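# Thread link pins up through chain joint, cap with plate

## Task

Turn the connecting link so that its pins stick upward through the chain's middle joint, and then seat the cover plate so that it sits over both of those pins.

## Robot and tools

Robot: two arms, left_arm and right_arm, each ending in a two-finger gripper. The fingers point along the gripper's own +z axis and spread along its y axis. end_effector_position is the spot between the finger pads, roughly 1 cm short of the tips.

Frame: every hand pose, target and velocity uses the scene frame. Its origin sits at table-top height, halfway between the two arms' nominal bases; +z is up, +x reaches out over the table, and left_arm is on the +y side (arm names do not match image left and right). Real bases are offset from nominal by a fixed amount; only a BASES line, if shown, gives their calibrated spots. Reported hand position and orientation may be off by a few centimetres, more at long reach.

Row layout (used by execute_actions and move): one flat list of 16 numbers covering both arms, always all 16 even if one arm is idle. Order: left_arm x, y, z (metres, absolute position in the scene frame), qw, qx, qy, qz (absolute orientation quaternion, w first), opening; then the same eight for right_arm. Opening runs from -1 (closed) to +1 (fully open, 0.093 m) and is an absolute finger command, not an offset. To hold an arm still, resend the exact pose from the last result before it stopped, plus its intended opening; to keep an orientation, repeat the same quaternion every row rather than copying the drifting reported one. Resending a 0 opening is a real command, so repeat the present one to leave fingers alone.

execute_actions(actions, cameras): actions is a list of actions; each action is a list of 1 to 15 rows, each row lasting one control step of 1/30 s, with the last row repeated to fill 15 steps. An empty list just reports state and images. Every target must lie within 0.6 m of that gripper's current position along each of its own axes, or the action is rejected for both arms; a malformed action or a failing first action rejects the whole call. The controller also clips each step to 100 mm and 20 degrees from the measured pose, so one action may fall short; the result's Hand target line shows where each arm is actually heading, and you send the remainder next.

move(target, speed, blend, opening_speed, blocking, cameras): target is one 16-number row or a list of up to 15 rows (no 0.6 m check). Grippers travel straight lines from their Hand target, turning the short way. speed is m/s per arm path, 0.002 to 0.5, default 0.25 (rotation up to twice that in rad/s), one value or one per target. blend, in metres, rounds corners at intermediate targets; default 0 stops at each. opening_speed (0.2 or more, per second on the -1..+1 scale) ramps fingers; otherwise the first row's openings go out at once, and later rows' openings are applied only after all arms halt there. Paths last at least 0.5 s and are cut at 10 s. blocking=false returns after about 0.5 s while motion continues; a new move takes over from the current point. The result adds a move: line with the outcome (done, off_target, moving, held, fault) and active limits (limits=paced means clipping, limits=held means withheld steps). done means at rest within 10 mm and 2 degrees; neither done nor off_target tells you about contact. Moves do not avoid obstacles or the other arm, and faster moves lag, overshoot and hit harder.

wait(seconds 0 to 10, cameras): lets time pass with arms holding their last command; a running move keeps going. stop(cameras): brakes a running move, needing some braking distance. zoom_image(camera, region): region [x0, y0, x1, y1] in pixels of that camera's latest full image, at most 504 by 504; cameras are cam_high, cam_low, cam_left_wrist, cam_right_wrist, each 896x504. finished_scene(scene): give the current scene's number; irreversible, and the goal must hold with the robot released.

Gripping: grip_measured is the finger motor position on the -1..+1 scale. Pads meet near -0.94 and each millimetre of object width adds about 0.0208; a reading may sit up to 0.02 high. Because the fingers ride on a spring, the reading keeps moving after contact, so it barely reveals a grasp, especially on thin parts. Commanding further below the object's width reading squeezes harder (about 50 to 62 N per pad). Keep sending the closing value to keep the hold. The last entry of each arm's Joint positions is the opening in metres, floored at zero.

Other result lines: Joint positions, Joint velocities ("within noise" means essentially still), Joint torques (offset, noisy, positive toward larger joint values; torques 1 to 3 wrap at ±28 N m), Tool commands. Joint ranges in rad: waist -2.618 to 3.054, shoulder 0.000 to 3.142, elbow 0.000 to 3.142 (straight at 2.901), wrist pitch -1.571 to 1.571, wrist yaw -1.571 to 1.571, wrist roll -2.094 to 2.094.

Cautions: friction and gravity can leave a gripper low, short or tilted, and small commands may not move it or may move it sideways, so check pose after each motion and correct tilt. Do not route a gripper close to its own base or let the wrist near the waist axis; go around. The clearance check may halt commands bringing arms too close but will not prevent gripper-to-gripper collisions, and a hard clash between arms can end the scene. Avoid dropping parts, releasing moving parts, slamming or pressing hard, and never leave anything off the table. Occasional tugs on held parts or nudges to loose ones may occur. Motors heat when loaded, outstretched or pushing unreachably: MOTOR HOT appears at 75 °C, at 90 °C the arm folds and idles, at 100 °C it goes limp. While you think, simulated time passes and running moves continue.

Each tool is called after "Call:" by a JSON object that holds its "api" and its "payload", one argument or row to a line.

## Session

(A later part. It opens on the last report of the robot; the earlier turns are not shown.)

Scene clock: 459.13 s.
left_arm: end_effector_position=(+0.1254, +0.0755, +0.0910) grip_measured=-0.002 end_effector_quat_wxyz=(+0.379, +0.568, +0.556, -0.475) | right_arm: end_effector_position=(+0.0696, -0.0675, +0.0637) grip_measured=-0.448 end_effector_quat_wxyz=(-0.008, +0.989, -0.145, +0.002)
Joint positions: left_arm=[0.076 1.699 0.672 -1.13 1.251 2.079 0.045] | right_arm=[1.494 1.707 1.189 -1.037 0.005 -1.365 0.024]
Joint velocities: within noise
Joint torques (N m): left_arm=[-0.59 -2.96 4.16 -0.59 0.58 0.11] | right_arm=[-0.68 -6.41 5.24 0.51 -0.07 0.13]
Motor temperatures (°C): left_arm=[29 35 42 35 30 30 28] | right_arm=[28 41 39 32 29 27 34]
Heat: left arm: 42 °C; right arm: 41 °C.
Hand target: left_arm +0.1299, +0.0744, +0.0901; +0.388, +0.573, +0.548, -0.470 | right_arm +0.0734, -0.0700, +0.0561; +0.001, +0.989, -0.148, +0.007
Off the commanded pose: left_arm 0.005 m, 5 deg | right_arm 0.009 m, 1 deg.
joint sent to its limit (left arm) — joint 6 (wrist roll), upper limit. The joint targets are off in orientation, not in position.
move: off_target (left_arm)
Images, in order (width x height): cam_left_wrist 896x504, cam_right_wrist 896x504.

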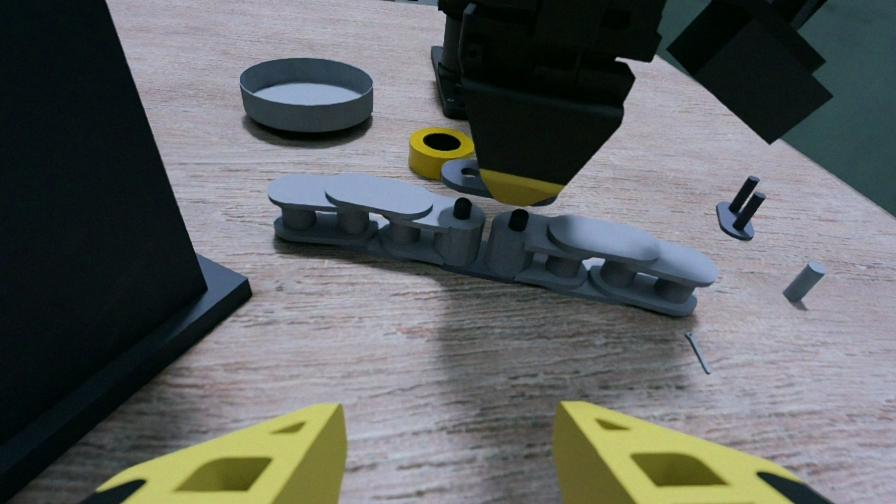

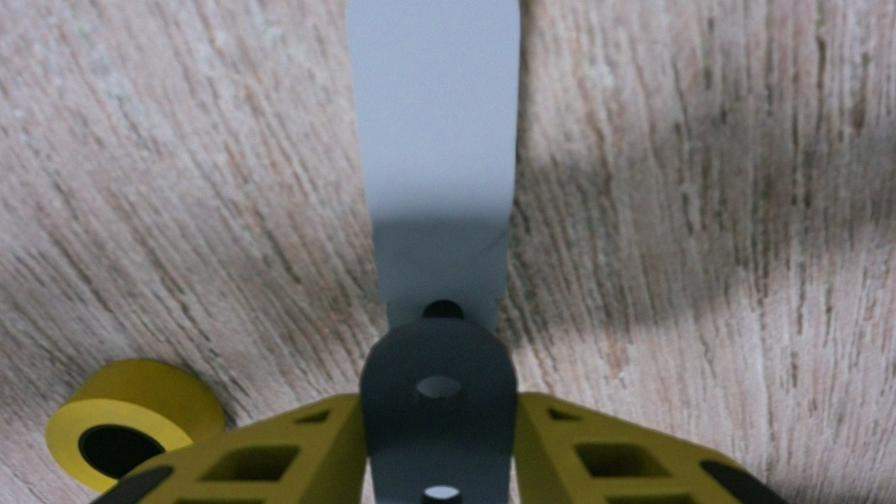

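Call:
{"api": "move", "payload": {
  "target": [0.13,0.075,0.09,0.391,0.577,0.523,-0.491,0.0,0.0735,-0.0698,0.047,-0.001,-0.989,0.1478,-0.007,-0.7],
  "speed": 0.04,
  "cameras": ["cam_left_wrist","cam_right_wrist"]
}}

Call:
{"api": "zoom_image", "payload": {
  "camera": "cam_left_wrist",
  "region": [390, 130, 590, 290]
}}

Call:
{"api": "zoom_image", "payload": {
  "camera": "cam_right_wrist",
  "region": [350, 304, 530, 504]
}}

Scene clock: 461.00 s.
left_arm: end_effector_position=(+0.1254, +0.0755, +0.0910) grip_measured=-0.002 end_effector_quat_wxyz=(+0.379, +0.568, +0.556, -0.475) | right_arm: end_effector_position=(+0.0697, -0.0669, +0.0552) grip_measured=-0.448 end_effector_quat_wxyz=(-0.009, +0.989, -0.145, +0.002)
Joint positions: left_arm=[0.076 1.699 0.672 -1.13 1.251 2.079 0.045] | right_arm=[1.494 1.717 1.166 -1.002 0.005 -1.365 0.024]
Joint velocities: within noise
Joint torques (N m): left_arm=[-0.61 -2.95 4.18 -0.58 0.58 0.11] | right_arm=[-0.68 -6.39 5.11 0.49 -0.07 0.14]
Motor temperatures (°C): left_arm=[29 35 42 35 30 30 28] | right_arm=[28 41 38 32 29 27 34]
Heat: left arm: 42 °C; right arm: 41 °C.
Hand target: left_arm +0.1299, +0.0744, +0.0901; +0.388, +0.573, +0.548, -0.470 | right_arm +0.0734, -0.0700, +0.0472; +0.001, +0.989, -0.148, +0.007
Off the commanded pose: left_arm 0.005 m, 5 deg | right_arm 0.009 m, 1 deg.
joint sent to its limit (left arm) — joint 6 (wrist roll), upper limit. The joint targets are off in orientation, not in position.
move: off_target (left_arm)
Images, in order (width x height): cam_left_wrist 896x504, cam_right_wrist 896x504.

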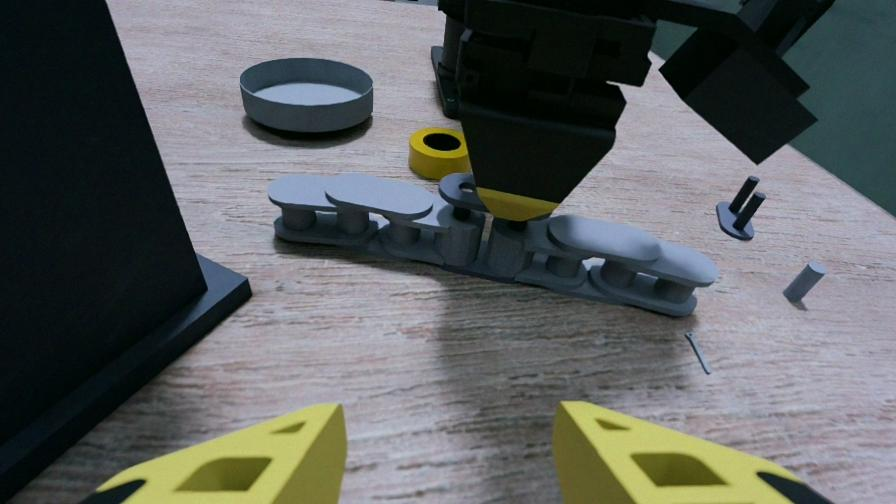

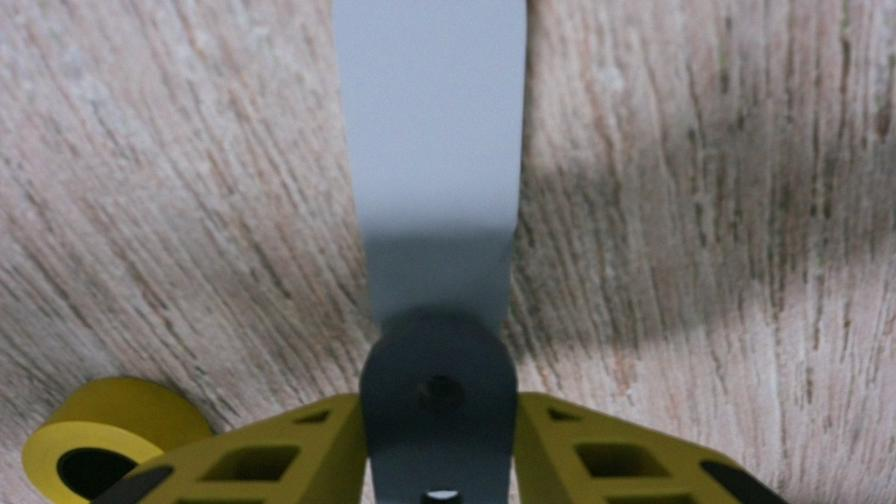

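Scaled by 2.520 from the camera's 896x504 image, which has a finer 1280x720 frame.

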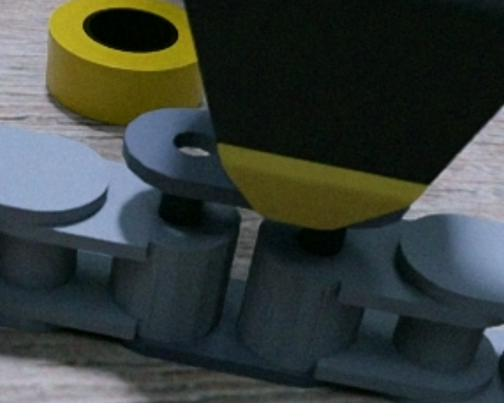

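Scaled by 2.520 from the camera's 896x504 image, which has a finer 1280x720 frame.

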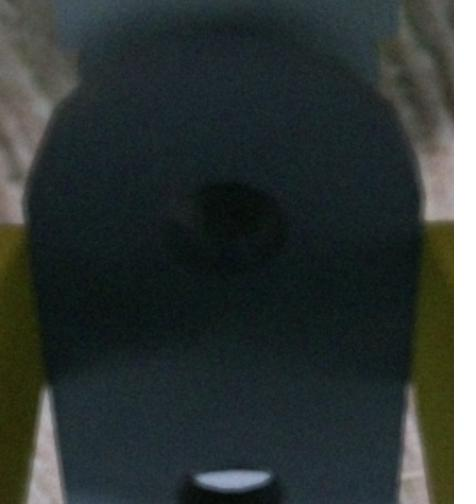

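Call:
{"api": "move", "payload": {
  "target": [0.13,0.075,0.09,0.391,0.577,0.523,-0.491,0.0,0.0738,-0.0692,0.043,-0.001,-0.989,0.1478,-0.007,-0.7],
  "speed": 0.04,
  "cameras": ["cam_left_wrist","cam_right_wrist"]
}}

Call:
{"api": "zoom_image", "payload": {
  "camera": "cam_left_wrist",
  "region": [390, 130, 590, 290]
}}

Call:
{"api": "zoom_image", "payload": {
  "camera": "cam_right_wrist",
  "region": [350, 304, 530, 504]
}}

Scene clock: 462.90 s.
left_arm: end_effector_position=(+0.1254, +0.0755, +0.0910) grip_measured=-0.002 end_effector_quat_wxyz=(+0.379, +0.568, +0.556, -0.475) | right_arm: end_effector_position=(+0.0698, -0.0662, +0.0512) grip_measured=-0.448 end_effector_quat_wxyz=(-0.009, +0.989, -0.145, +0.002)
Joint positions: left_arm=[0.076 1.699 0.672 -1.13 1.251 2.079 0.045] | right_arm=[1.494 1.724 1.158 -0.986 0.005 -1.365 0.024]
Joint velocities: within noise
Joint torques (N m): left_arm=[-0.61 -3 4.18 -0.58 0.58 0.12] | right_arm=[-0.73 -6.43 5.09 0.5 -0.07 0.13]
Motor temperatures (°C): left_arm=[29 35 42 35 30 30 28] | right_arm=[28 41 38 32 29 27 34]
Heat: left arm: 42 °C; right arm: 41 °C.
Hand target: left_arm +0.1299, +0.0744, +0.0901; +0.388, +0.573, +0.548, -0.470 | right_arm +0.0737, -0.0693, +0.0432; +0.001, +0.989, -0.148, +0.007
Off the commanded pose: left_arm 0.005 m, 5 deg | right_arm 0.010 m, 1 deg.
joint sent to its limit (left arm) — joint 6 (wrist roll), upper limit. The joint targets are off in orientation, not in position.
move: off_target (left_arm)
Images, in order (width x height): cam_left_wrist 896x504, cam_right_wrist 896x504.

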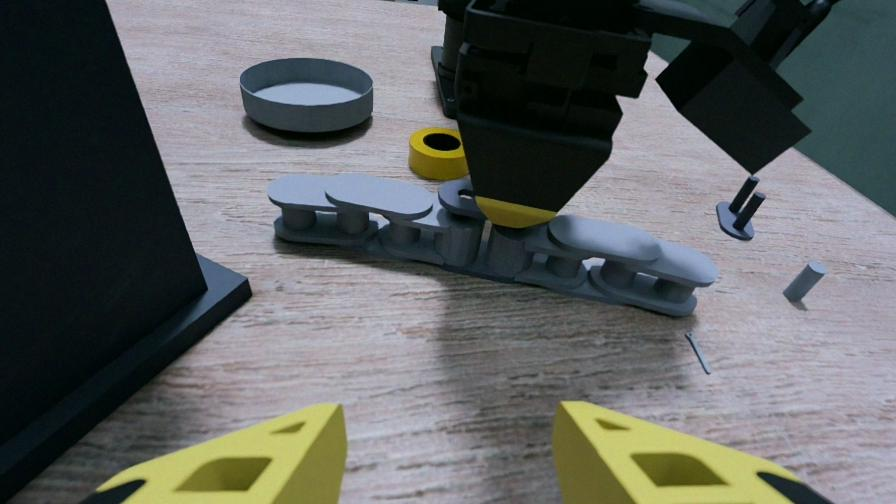

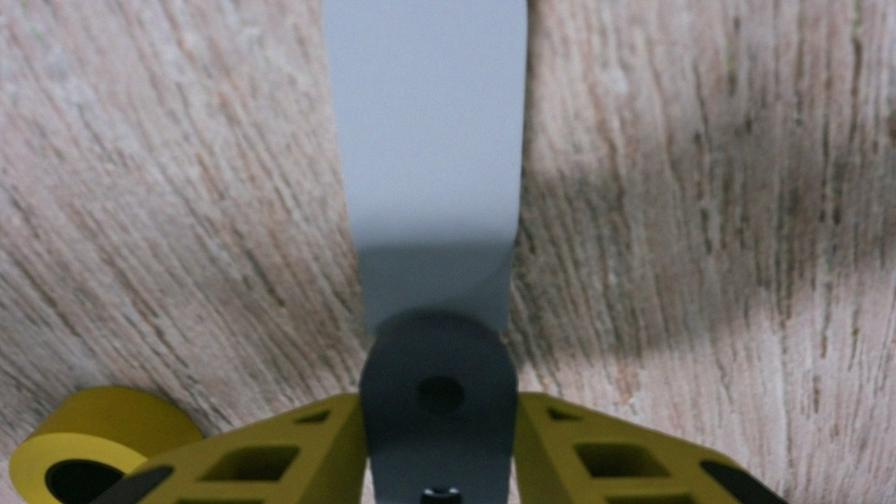

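Scaled by 2.520 from the camera's 896x504 image, which has a finer 1280x720 frame.

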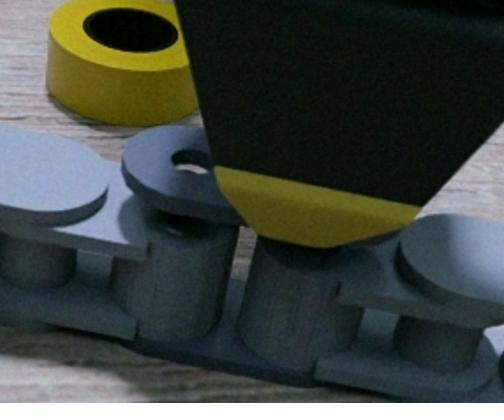

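Scaled by 2.520 from the camera's 896x504 image, which has a finer 1280x720 frame.

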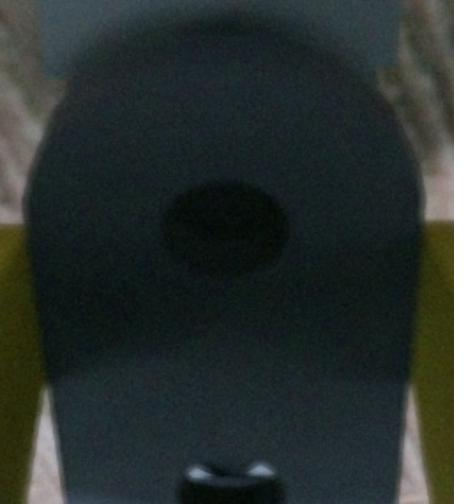

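Call:
{"api": "move", "payload": {
  "target": [0.13,0.075,0.09,0.391,0.577,0.523,-0.491,0.0,0.0738,-0.0692,0.039,-0.001,-0.989,0.1478,-0.007,-0.7],
  "speed": 0.04,
  "cameras": ["cam_left_wrist","cam_right_wrist"]
}}

Call:
{"api": "zoom_image", "payload": {
  "camera": "cam_left_wrist",
  "region": [390, 130, 590, 290]
}}

Call:
{"api": "zoom_image", "payload": {
  "camera": "cam_right_wrist",
  "region": [350, 304, 530, 504]
}}

Scene clock: 464.43 s.
left_arm: end_effector_position=(+0.1254, +0.0755, +0.0910) grip_measured=-0.002 end_effector_quat_wxyz=(+0.379, +0.568, +0.556, -0.475) | right_arm: end_effector_position=(+0.0700, -0.0660, +0.0500) grip_measured=-0.448 end_effector_quat_wxyz=(-0.011, +0.989, -0.145, +0.003)
Joint positions: left_arm=[0.076 1.699 0.672 -1.13 1.251 2.079 0.045] | right_arm=[1.494 1.724 1.153 -0.978 0.006 -1.365 0.024]
Joint velocities: within noise
Joint torques (N m): left_arm=[-0.62 -2.99 4.21 -0.58 0.58 0.11] | right_arm=[-0.73 -5.96 4.59 0.57 -0.08 0.12]
Motor temperatures (°C): left_arm=[29 35 42 35 30 30 28] | right_arm=[28 41 38 32 29 27 34]
Heat: left arm: 42 °C; right arm: 41 °C.
Hand target: left_arm +0.1299, +0.0744, +0.0901; +0.388, +0.573, +0.548, -0.470 | right_arm +0.0737, -0.0696, +0.0393; +0.001, +0.989, -0.148, +0.007
Off the commanded pose: left_arm 0.005 m, 5 deg | right_arm 0.012 m, 1 deg.
joint sent to its limit (left arm) — joint 6 (wrist roll), upper limit. The joint targets are off in orientation, not in position.
move: off_target (left_arm, right_arm)
Images, in order (width x height): cam_left_wrist 896x504, cam_right_wrist 896x504.

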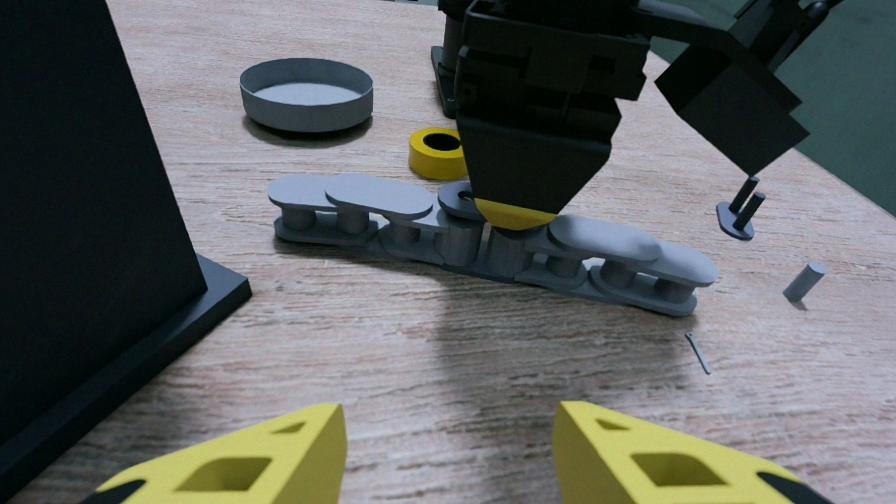

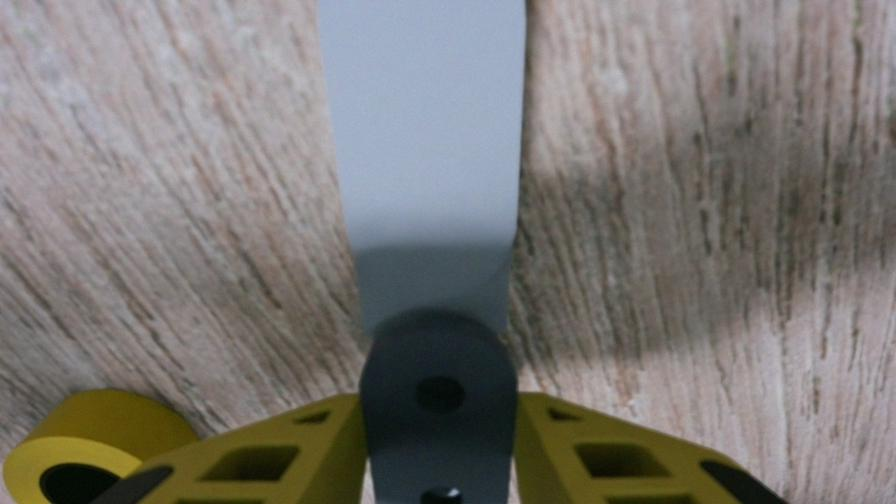

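Scaled by 2.520 from the camera's 896x504 image, which has a finer 1280x720 frame.

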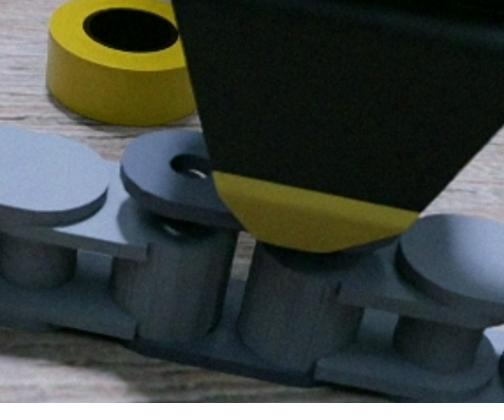

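Scaled by 2.520 from the camera's 896x504 image, which has a finer 1280x720 frame.

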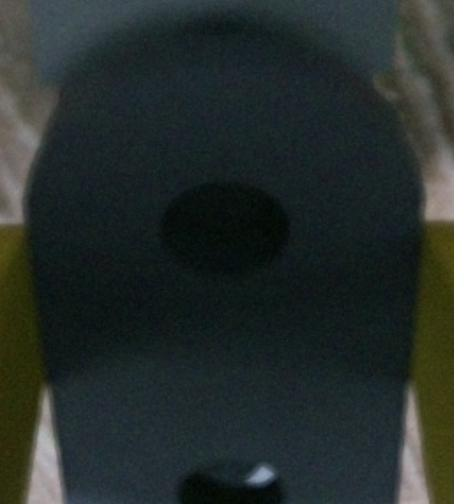

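Call:
{"api": "zoom_image", "payload": {
  "camera": "cam_left_wrist",
  "region": [430, 170, 500, 240]
}}

Call:
{"api": "zoom_image", "payload": {
  "camera": "cam_right_wrist",
  "region": [410, 474, 474, 504]
}}

Scaled by 7.200 from the camera's 896x504 image, which has a finer 1280x720 frame.

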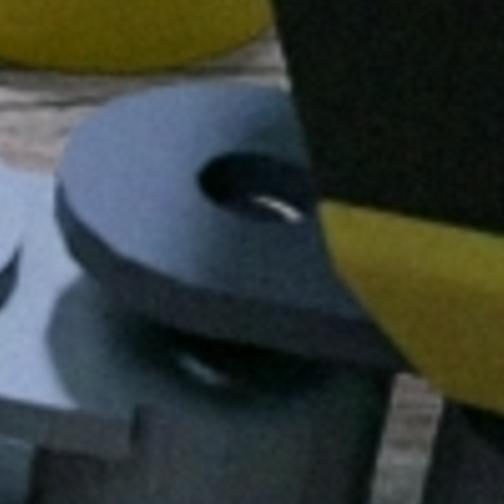

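Scaled by 7.875 from the camera's 896x504 image, which has a finer 1280x720 frame.

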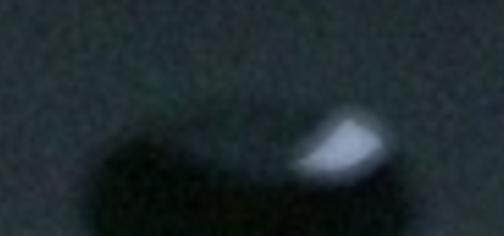

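Call:
{"api": "zoom_image", "payload": {
  "camera": "cam_right_wrist",
  "region": [405, 364, 475, 424]
}}

Scaled by 7.200 from the camera's 896x504 image, which has a finer 1280x720 frame.

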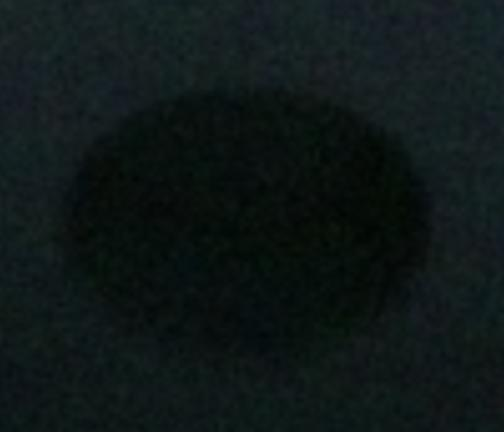

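Call:
{"api": "move", "payload": {
  "target": [0.13,0.075,0.09,0.391,0.577,0.523,-0.491,0.0,0.0758,-0.0702,0.039,-0.001,-0.989,0.1478,-0.007,-0.7],
  "speed": 0.04,
  "cameras": ["cam_left_wrist","cam_right_wrist"]
}}

Call:
{"api": "zoom_image", "payload": {
  "camera": "cam_left_wrist",
  "region": [430, 170, 500, 240]
}}

Call:
{"api": "zoom_image", "payload": {
  "camera": "cam_right_wrist",
  "region": [350, 364, 530, 504]
}}

Scene clock: 466.70 s.
left_arm: end_effector_position=(+0.1254, +0.0755, +0.0910) grip_measured=-0.002 end_effector_quat_wxyz=(+0.379, +0.568, +0.556, -0.475) | right_arm: end_effector_position=(+0.0715, -0.0668, +0.0485) grip_measured=-0.448 end_effector_quat_wxyz=(-0.010, +0.989, -0.146, +0.003)
Joint positions: left_arm=[0.076 1.699 0.672 -1.13 1.251 2.079 0.045] | right_arm=[1.489 1.724 1.146 -0.973 0.008 -1.367 0.024]
Joint velocities: within noise
Joint torques (N m): left_arm=[-0.62 -2.99 4.18 -0.58 0.58 0.11] | right_arm=[-0.91 -6.17 4.83 0.52 -0.09 0.08]
Motor temperatures (°C): left_arm=[29 35 42 35 30 30 28] | right_arm=[28 41 38 32 29 27 34]
Heat: left arm: 42 °C; right arm: 41 °C.
Hand target: left_arm +0.1299, +0.0744, +0.0901; +0.388, +0.573, +0.548, -0.470 | right_arm +0.0757, -0.0705, +0.0393; +0.001, +0.989, -0.148, +0.007
Off the commanded pose: left_arm 0.005 m, 5 deg | right_arm 0.011 m, 1 deg.
joint sent to its limit (left arm) — joint 6 (wrist roll), upper limit. The joint targets are off in orientation, not in position.
move: off_target (left_arm, right_arm)
Images, in order (width x height): cam_left_wrist 896x504, cam_right_wrist 896x504.

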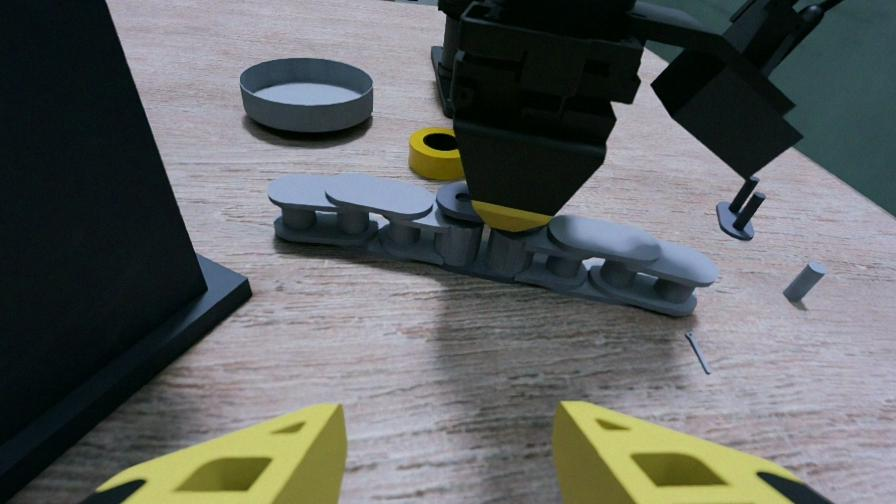

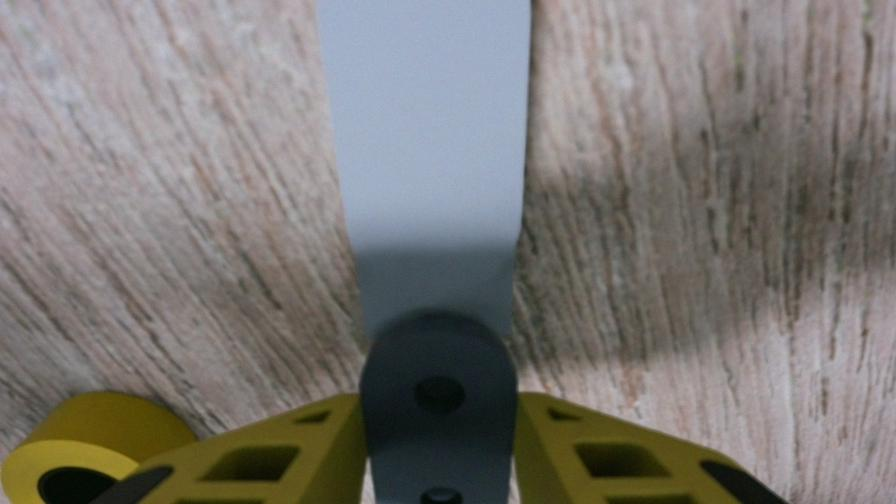

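Scaled by 7.200 from the camera's 896x504 image, which has a finer 1280x720 frame.

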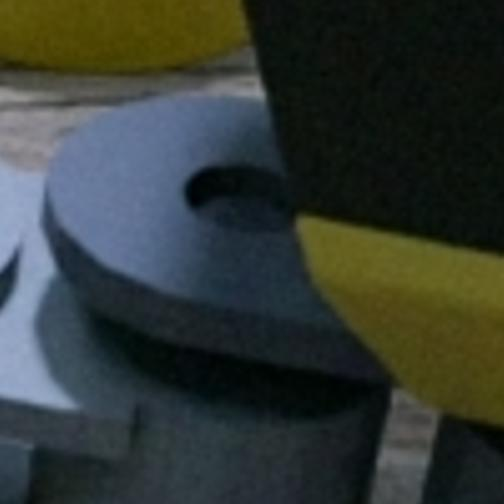

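Scaled by 2.800 from the camera's 896x504 image, which has a finer 1280x720 frame.

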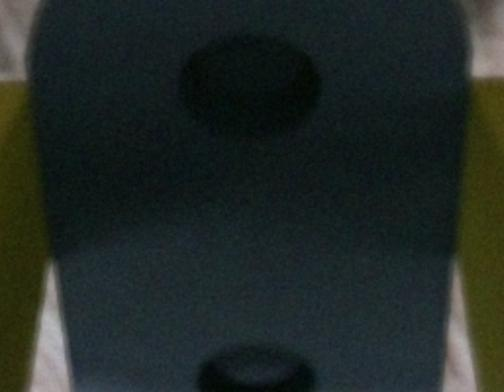

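Call:
{"api": "move", "payload": {
  "target": [0.13,0.075,0.09,0.391,0.577,0.523,-0.491,0.0,0.0758,-0.0702,0.034,-0.001,-0.989,0.1478,-0.007,-0.7],
  "speed": 0.04,
  "cameras": ["cam_left_wrist","cam_right_wrist"]
}}

Call:
{"api": "zoom_image", "payload": {
  "camera": "cam_left_wrist",
  "region": [430, 170, 500, 240]
}}

Call:
{"api": "zoom_image", "payload": {
  "camera": "cam_right_wrist",
  "region": [350, 364, 530, 504]
}}

Scene clock: 468.30 s.
left_arm: end_effector_position=(+0.1254, +0.0755, +0.0910) grip_measured=-0.002 end_effector_quat_wxyz=(+0.379, +0.568, +0.556, -0.475) | right_arm: end_effector_position=(+0.0715, -0.0668, +0.0424) grip_measured=-0.448 end_effector_quat_wxyz=(-0.010, +0.989, -0.146, +0.003)
Joint positions: left_arm=[0.076 1.699 0.672 -1.13 1.251 2.079 0.045] | right_arm=[1.489 1.733 1.131 -0.95 0.008 -1.367 0.024]
Joint velocities: within noise
Joint torques (N m): left_arm=[-0.62 -3.02 4.19 -0.59 0.58 0.11] | right_arm=[-0.92 -6.41 4.98 0.49 -0.09 0.09]
Motor temperatures (°C): left_arm=[29 35 42 34 30 30 28] | right_arm=[28 41 38 32 29 27 34]
Heat: left arm: 42 °C; right arm: 41 °C.
Hand target: left_arm +0.1299, +0.0744, +0.0901; +0.388, +0.573, +0.548, -0.470 | right_arm +0.0757, -0.0705, +0.0342; +0.001, +0.989, -0.148, +0.007
Off the commanded pose: left_arm 0.005 m, 5 deg | right_arm 0.010 m, 1 deg.
joint sent to its limit (left arm) — joint 6 (wrist roll), upper limit. The joint targets are off in orientation, not in position.
move: off_target (left_arm)
Images, in order (width x height): cam_left_wrist 896x504, cam_right_wrist 896x504.

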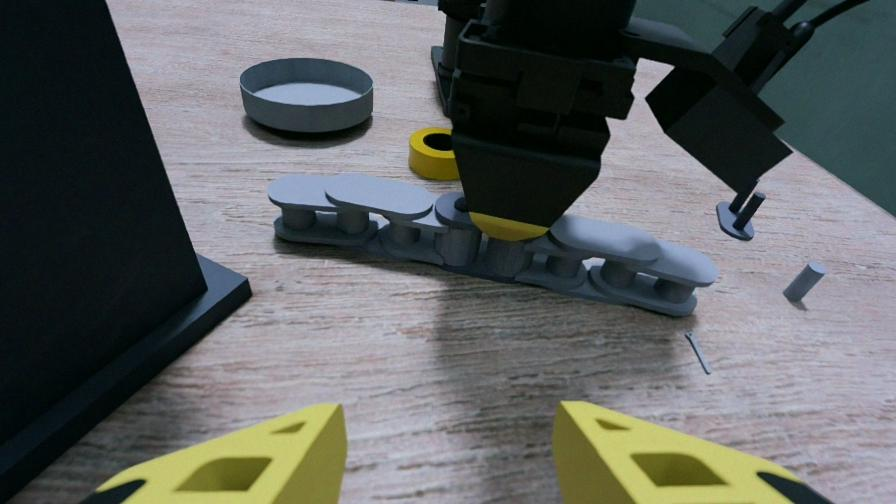

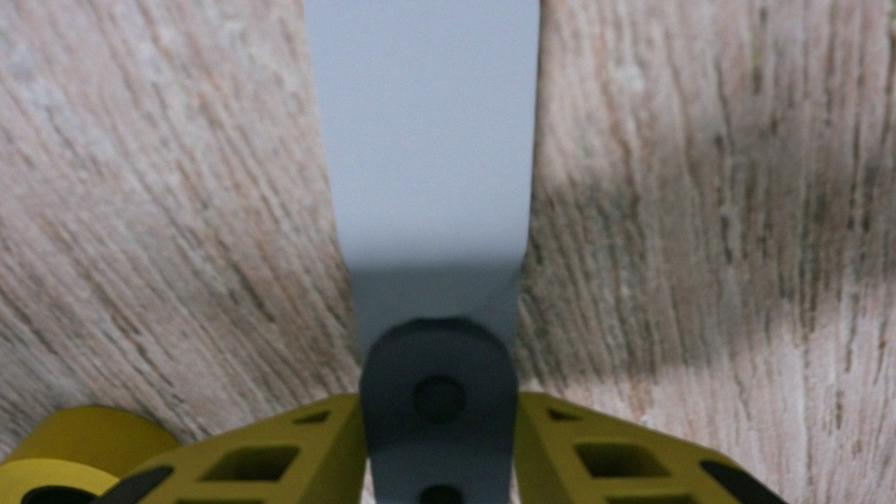

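Scaled by 7.200 from the camera's 896x504 image, which has a finer 1280x720 frame.

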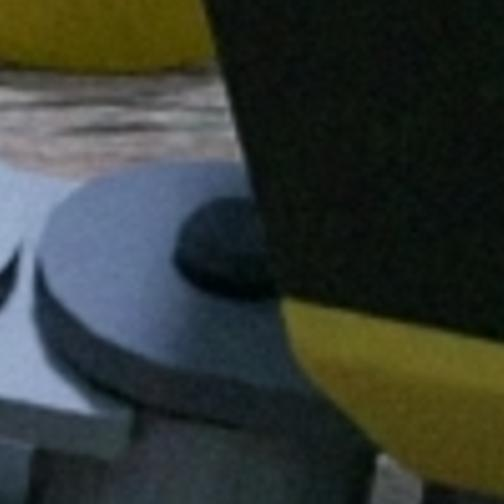

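Scaled by 2.800 from the camera's 896x504 image, which has a finer 1280x720 frame.

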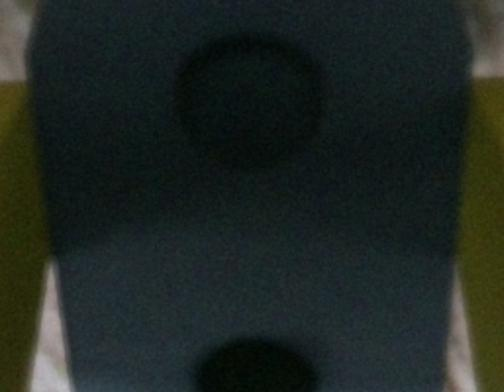

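Both pins are coming up through the plate. Pressing it down to its seat.

Call:
{"api": "move", "payload": {
  "target": [0.13,0.075,0.09,0.391,0.577,0.523,-0.491,0.0,0.0758,-0.0702,0.030,-0.001,-0.989,0.1478,-0.007,-0.7],
  "speed": 0.04,
  "cameras": ["cam_left_wrist","cam_right_wrist"]
}}

Call:
{"api": "zoom_image", "payload": {
  "camera": "cam_left_wrist",
  "region": [430, 170, 560, 290]
}}

Scene clock: 469.70 s.
left_arm: end_effector_position=(+0.1254, +0.0755, +0.0910) grip_measured=-0.002 end_effector_quat_wxyz=(+0.379, +0.568, +0.556, -0.475) | right_arm: end_effector_position=(+0.0715, -0.0668, +0.0411) grip_measured=-0.448 end_effector_quat_wxyz=(-0.011, +0.989, -0.146, +0.003)
Joint positions: left_arm=[0.076 1.699 0.672 -1.13 1.251 2.079 0.045] | right_arm=[1.489 1.733 1.126 -0.943 0.008 -1.367 0.024]
Joint velocities: within noise
Joint torques (N m): left_arm=[-0.62 -2.99 4.18 -0.59 0.58 0.12] | right_arm=[-0.91 -5.89 4.57 0.57 -0.09 0.08]
Motor temperatures (°C): left_arm=[29 35 42 34 30 30 28] | right_arm=[28 41 38 32 29 27 34]
Heat: left arm: 42 °C; right arm: 41 °C.
Hand target: left_arm +0.1299, +0.0744, +0.0901; +0.388, +0.573, +0.548, -0.470 | right_arm +0.0757, -0.0706, +0.0304; +0.001, +0.989, -0.148, +0.007
Off the commanded pose: left_arm 0.005 m, 5 deg | right_arm 0.012 m, 1 deg.
joint sent to its limit (left arm) — joint 6 (wrist roll), upper limit. The joint targets are off in orientation, not in position.
move: off_target (left_arm, right_arm)
Images, in order (width x height): cam_left_wrist 896x504, cam_right_wrist 896x504.

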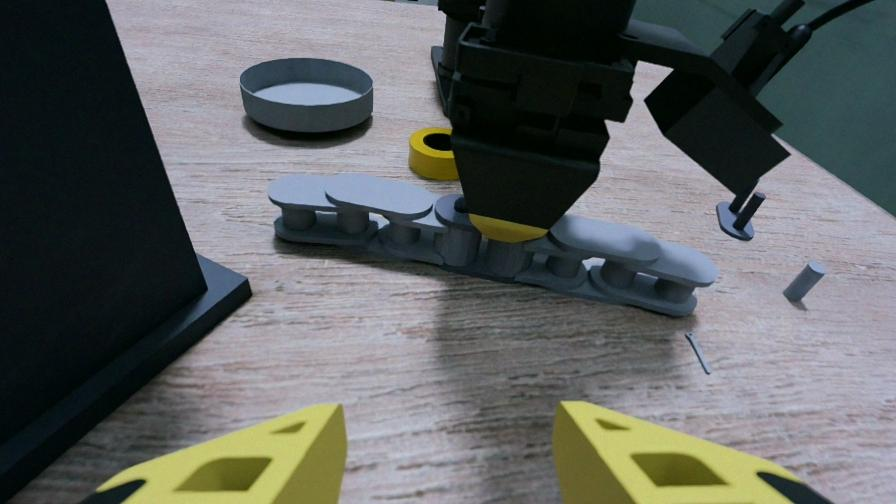

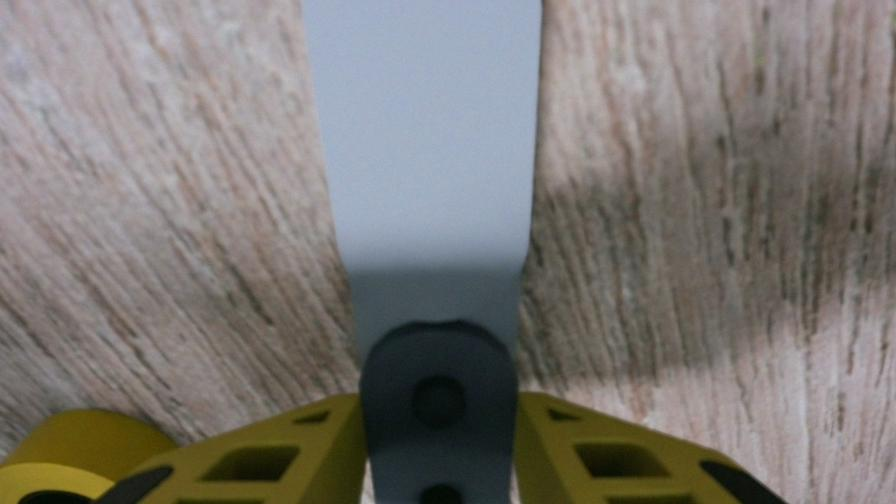

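Scaled by 3.877 from the camera's 896x504 image, which has a finer 1280x720 frame.

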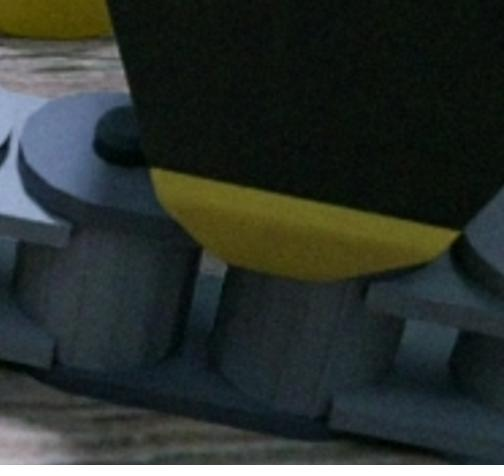

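Call:
{"api": "move", "payload": {
  "target": [
    [0.13,0.075,0.09,0.391,0.577,0.523,-0.491,0.0,0.0758,-0.0702,0.033,-0.001,-0.989,0.1478,-0.007,-0.7],
    [0.13,0.075,0.09,0.391,0.577,0.523,-0.491,0.0,0.0758,-0.0702,0.033,-0.001,-0.989,0.1478,-0.007,-0.25]
  ],
  "speed": 0.03,
  "opening_speed": 0.4,
  "cameras": ["cam_left_wrist"]
}}

Call:
{"api": "zoom_image", "payload": {
  "camera": "cam_left_wrist",
  "region": [430, 170, 560, 290]
}}

Scene clock: 472.87 s.
left_arm: end_effector_position=(+0.1254, +0.0755, +0.0910) grip_measured=-0.002 end_effector_quat_wxyz=(+0.379, +0.568, +0.556, -0.475) | right_arm: end_effector_position=(+0.0727, -0.0669, +0.0411) grip_measured=-0.253 end_effector_quat_wxyz=(-0.011, +0.989, -0.148, +0.003)
Joint positions: left_arm=[0.076 1.699 0.672 -1.13 1.251 2.079 0.045] | right_arm=[1.485 1.733 1.126 -0.943 0.008 -1.367 0.033]
Joint velocities: within noise
Joint torques (N m): left_arm=[-0.61 -2.99 4.19 -0.58 0.58 0.12] | right_arm=[-0.61 -6.26 5.26 0.47 -0.09 0.08]
Motor temperatures (°C): left_arm=[29 35 42 34 30 30 28] | right_arm=[28 41 38 32 29 27 34]
Heat: left arm: 42 °C; right arm: 41 °C.
Hand target: left_arm +0.1299, +0.0744, +0.0901; +0.388, +0.573, +0.548, -0.470 | right_arm +0.0757, -0.0704, +0.0332; +0.001, +0.989, -0.148, +0.007
Off the commanded pose: left_arm 0.005 m, 5 deg | right_arm 0.009 m, 1 deg.
joint sent to its limit (left arm) — joint 6 (wrist roll), upper limit. The joint targets are off in orientation, not in position.
move: off_target (left_arm)
Images, in order (width x height): cam_left_wrist 896x504.

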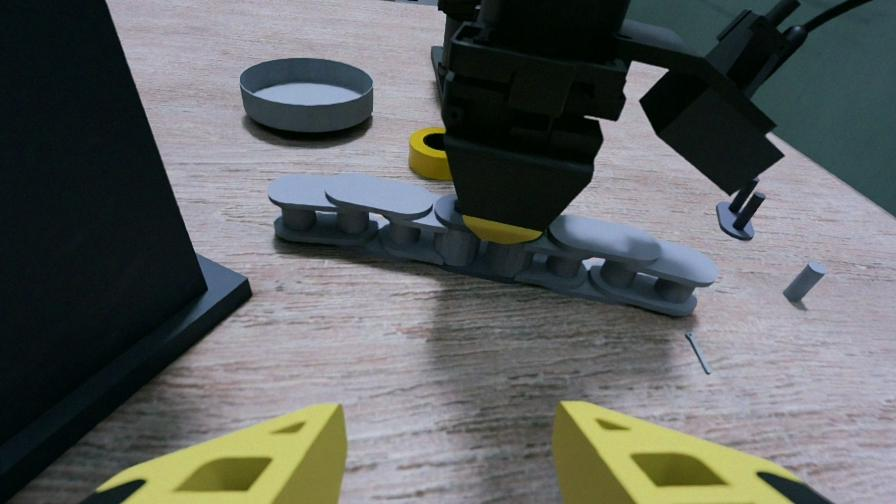

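Scaled by 3.877 from the camera's 896x504 image, which has a finer 1280x720 frame.

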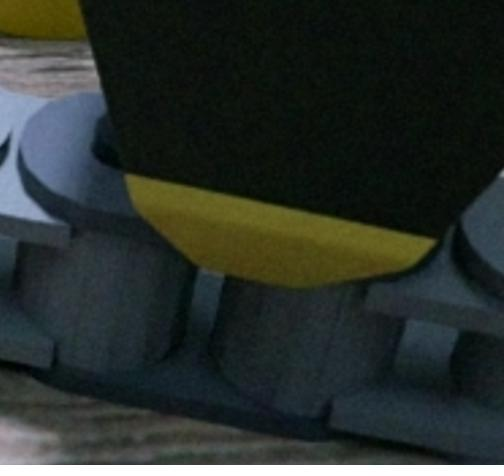

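Call:
{"api": "move", "payload": {
  "target": [
    [0.13,0.075,0.09,0.391,0.577,0.523,-0.491,0.0,0.0758,-0.0702,0.055,-0.001,-0.989,0.1478,-0.007,-0.25],
    [0.13,0.075,0.09,0.391,0.577,0.523,-0.491,0.0,0.0758,-0.0702,0.15,-0.001,-0.989,0.1478,-0.007,-0.25]
  ],
  "speed": [0.05,0.12],
  "blend": 0.02
}}

Call:
{"api": "zoom_image", "payload": {
  "camera": "cam_left_wrist",
  "region": [410, 150, 570, 300]
}}

Scene clock: 475.63 s.
left_arm: end_effector_position=(+0.1254, +0.0755, +0.0910) grip_measured=-0.002 end_effector_quat_wxyz=(+0.379, +0.568, +0.556, -0.475) | right_arm: end_effector_position=(+0.0723, -0.0713, +0.1384) grip_measured=-0.252 end_effector_quat_wxyz=(+0.017, +0.989, -0.148, +0.005)
Joint positions: left_arm=[0.076 1.699 0.672 -1.13 1.251 2.079 0.045] | right_arm=[1.485 1.704 1.485 -1.387 0.008 -1.367 0.033]
Joint velocities: within noise
Joint torques (N m): left_arm=[-0.61 -2.99 4.18 -0.59 0.58 0.12] | right_arm=[-0.59 -10.52 7.97 0.21 -0.08 0.08]
Motor temperatures (°C): left_arm=[29 35 42 34 30 30 28] | right_arm=[28 41 38 31 29 27 34]
Heat: left arm: 42 °C; right arm: 41 °C.
Hand target: left_arm +0.1299, +0.0744, +0.0901; +0.388, +0.573, +0.548, -0.470 | right_arm +0.0757, -0.0704, +0.1498; +0.001, +0.989, -0.148, +0.007
Off the commanded pose: left_arm 0.005 m, 5 deg | right_arm 0.012 m, 2 deg.
joint sent to its limit (left arm) — joint 6 (wrist roll), upper limit. The joint targets are off in orientation, not in position.
move: off_target (left_arm, right_arm); blend cut to 0.0162 m at target 1

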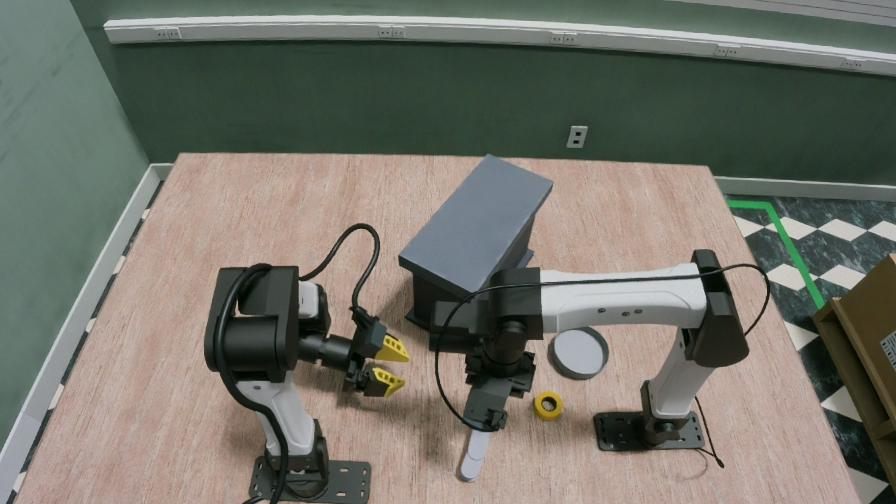

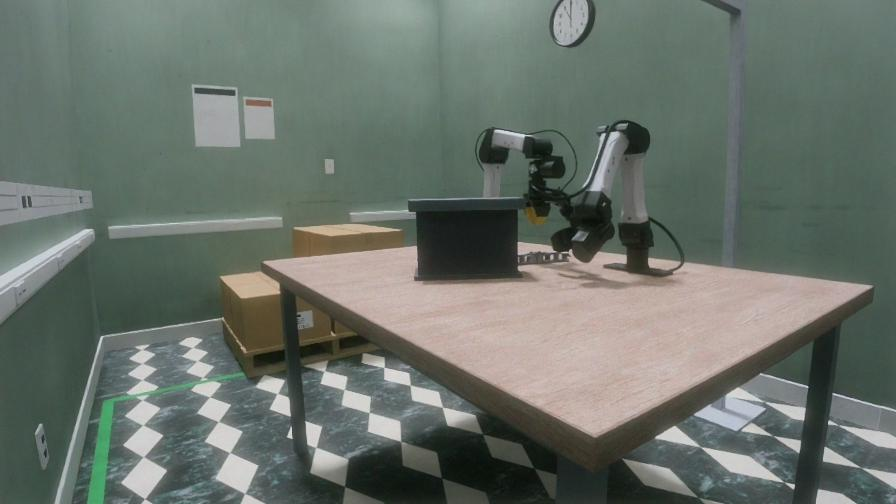

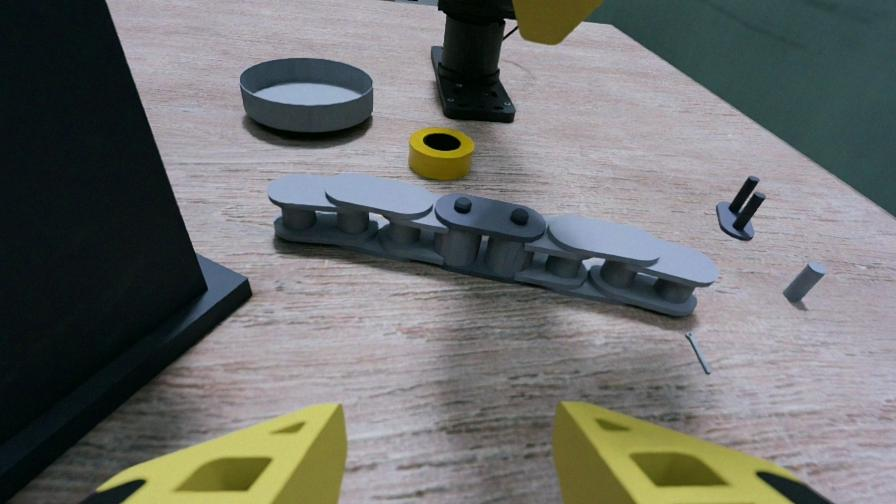

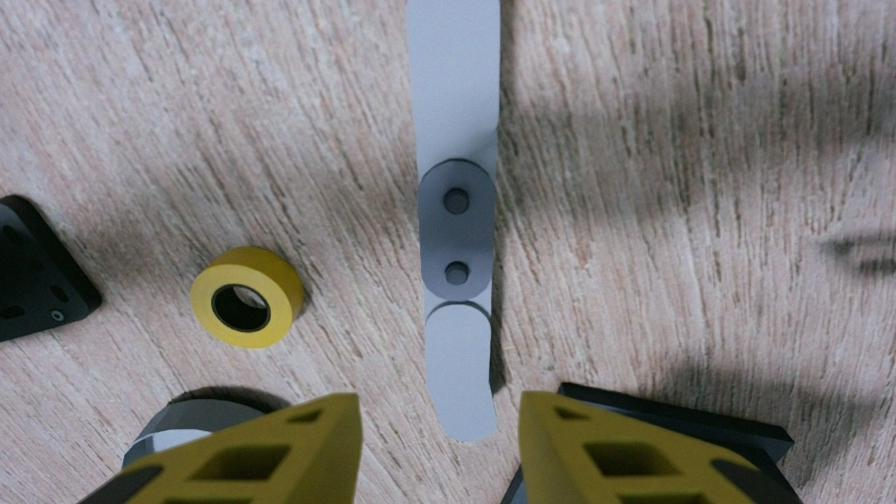

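Scaled by 3.150 from the camera's 896x504 image, which has a finer 1280x720 frame.

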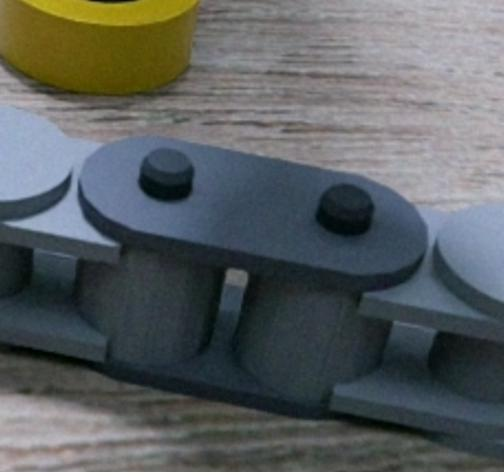

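Call:
{"api": "finished_scene", "payload": {
  "scene": 2
}}

The scene is finished: the task was done.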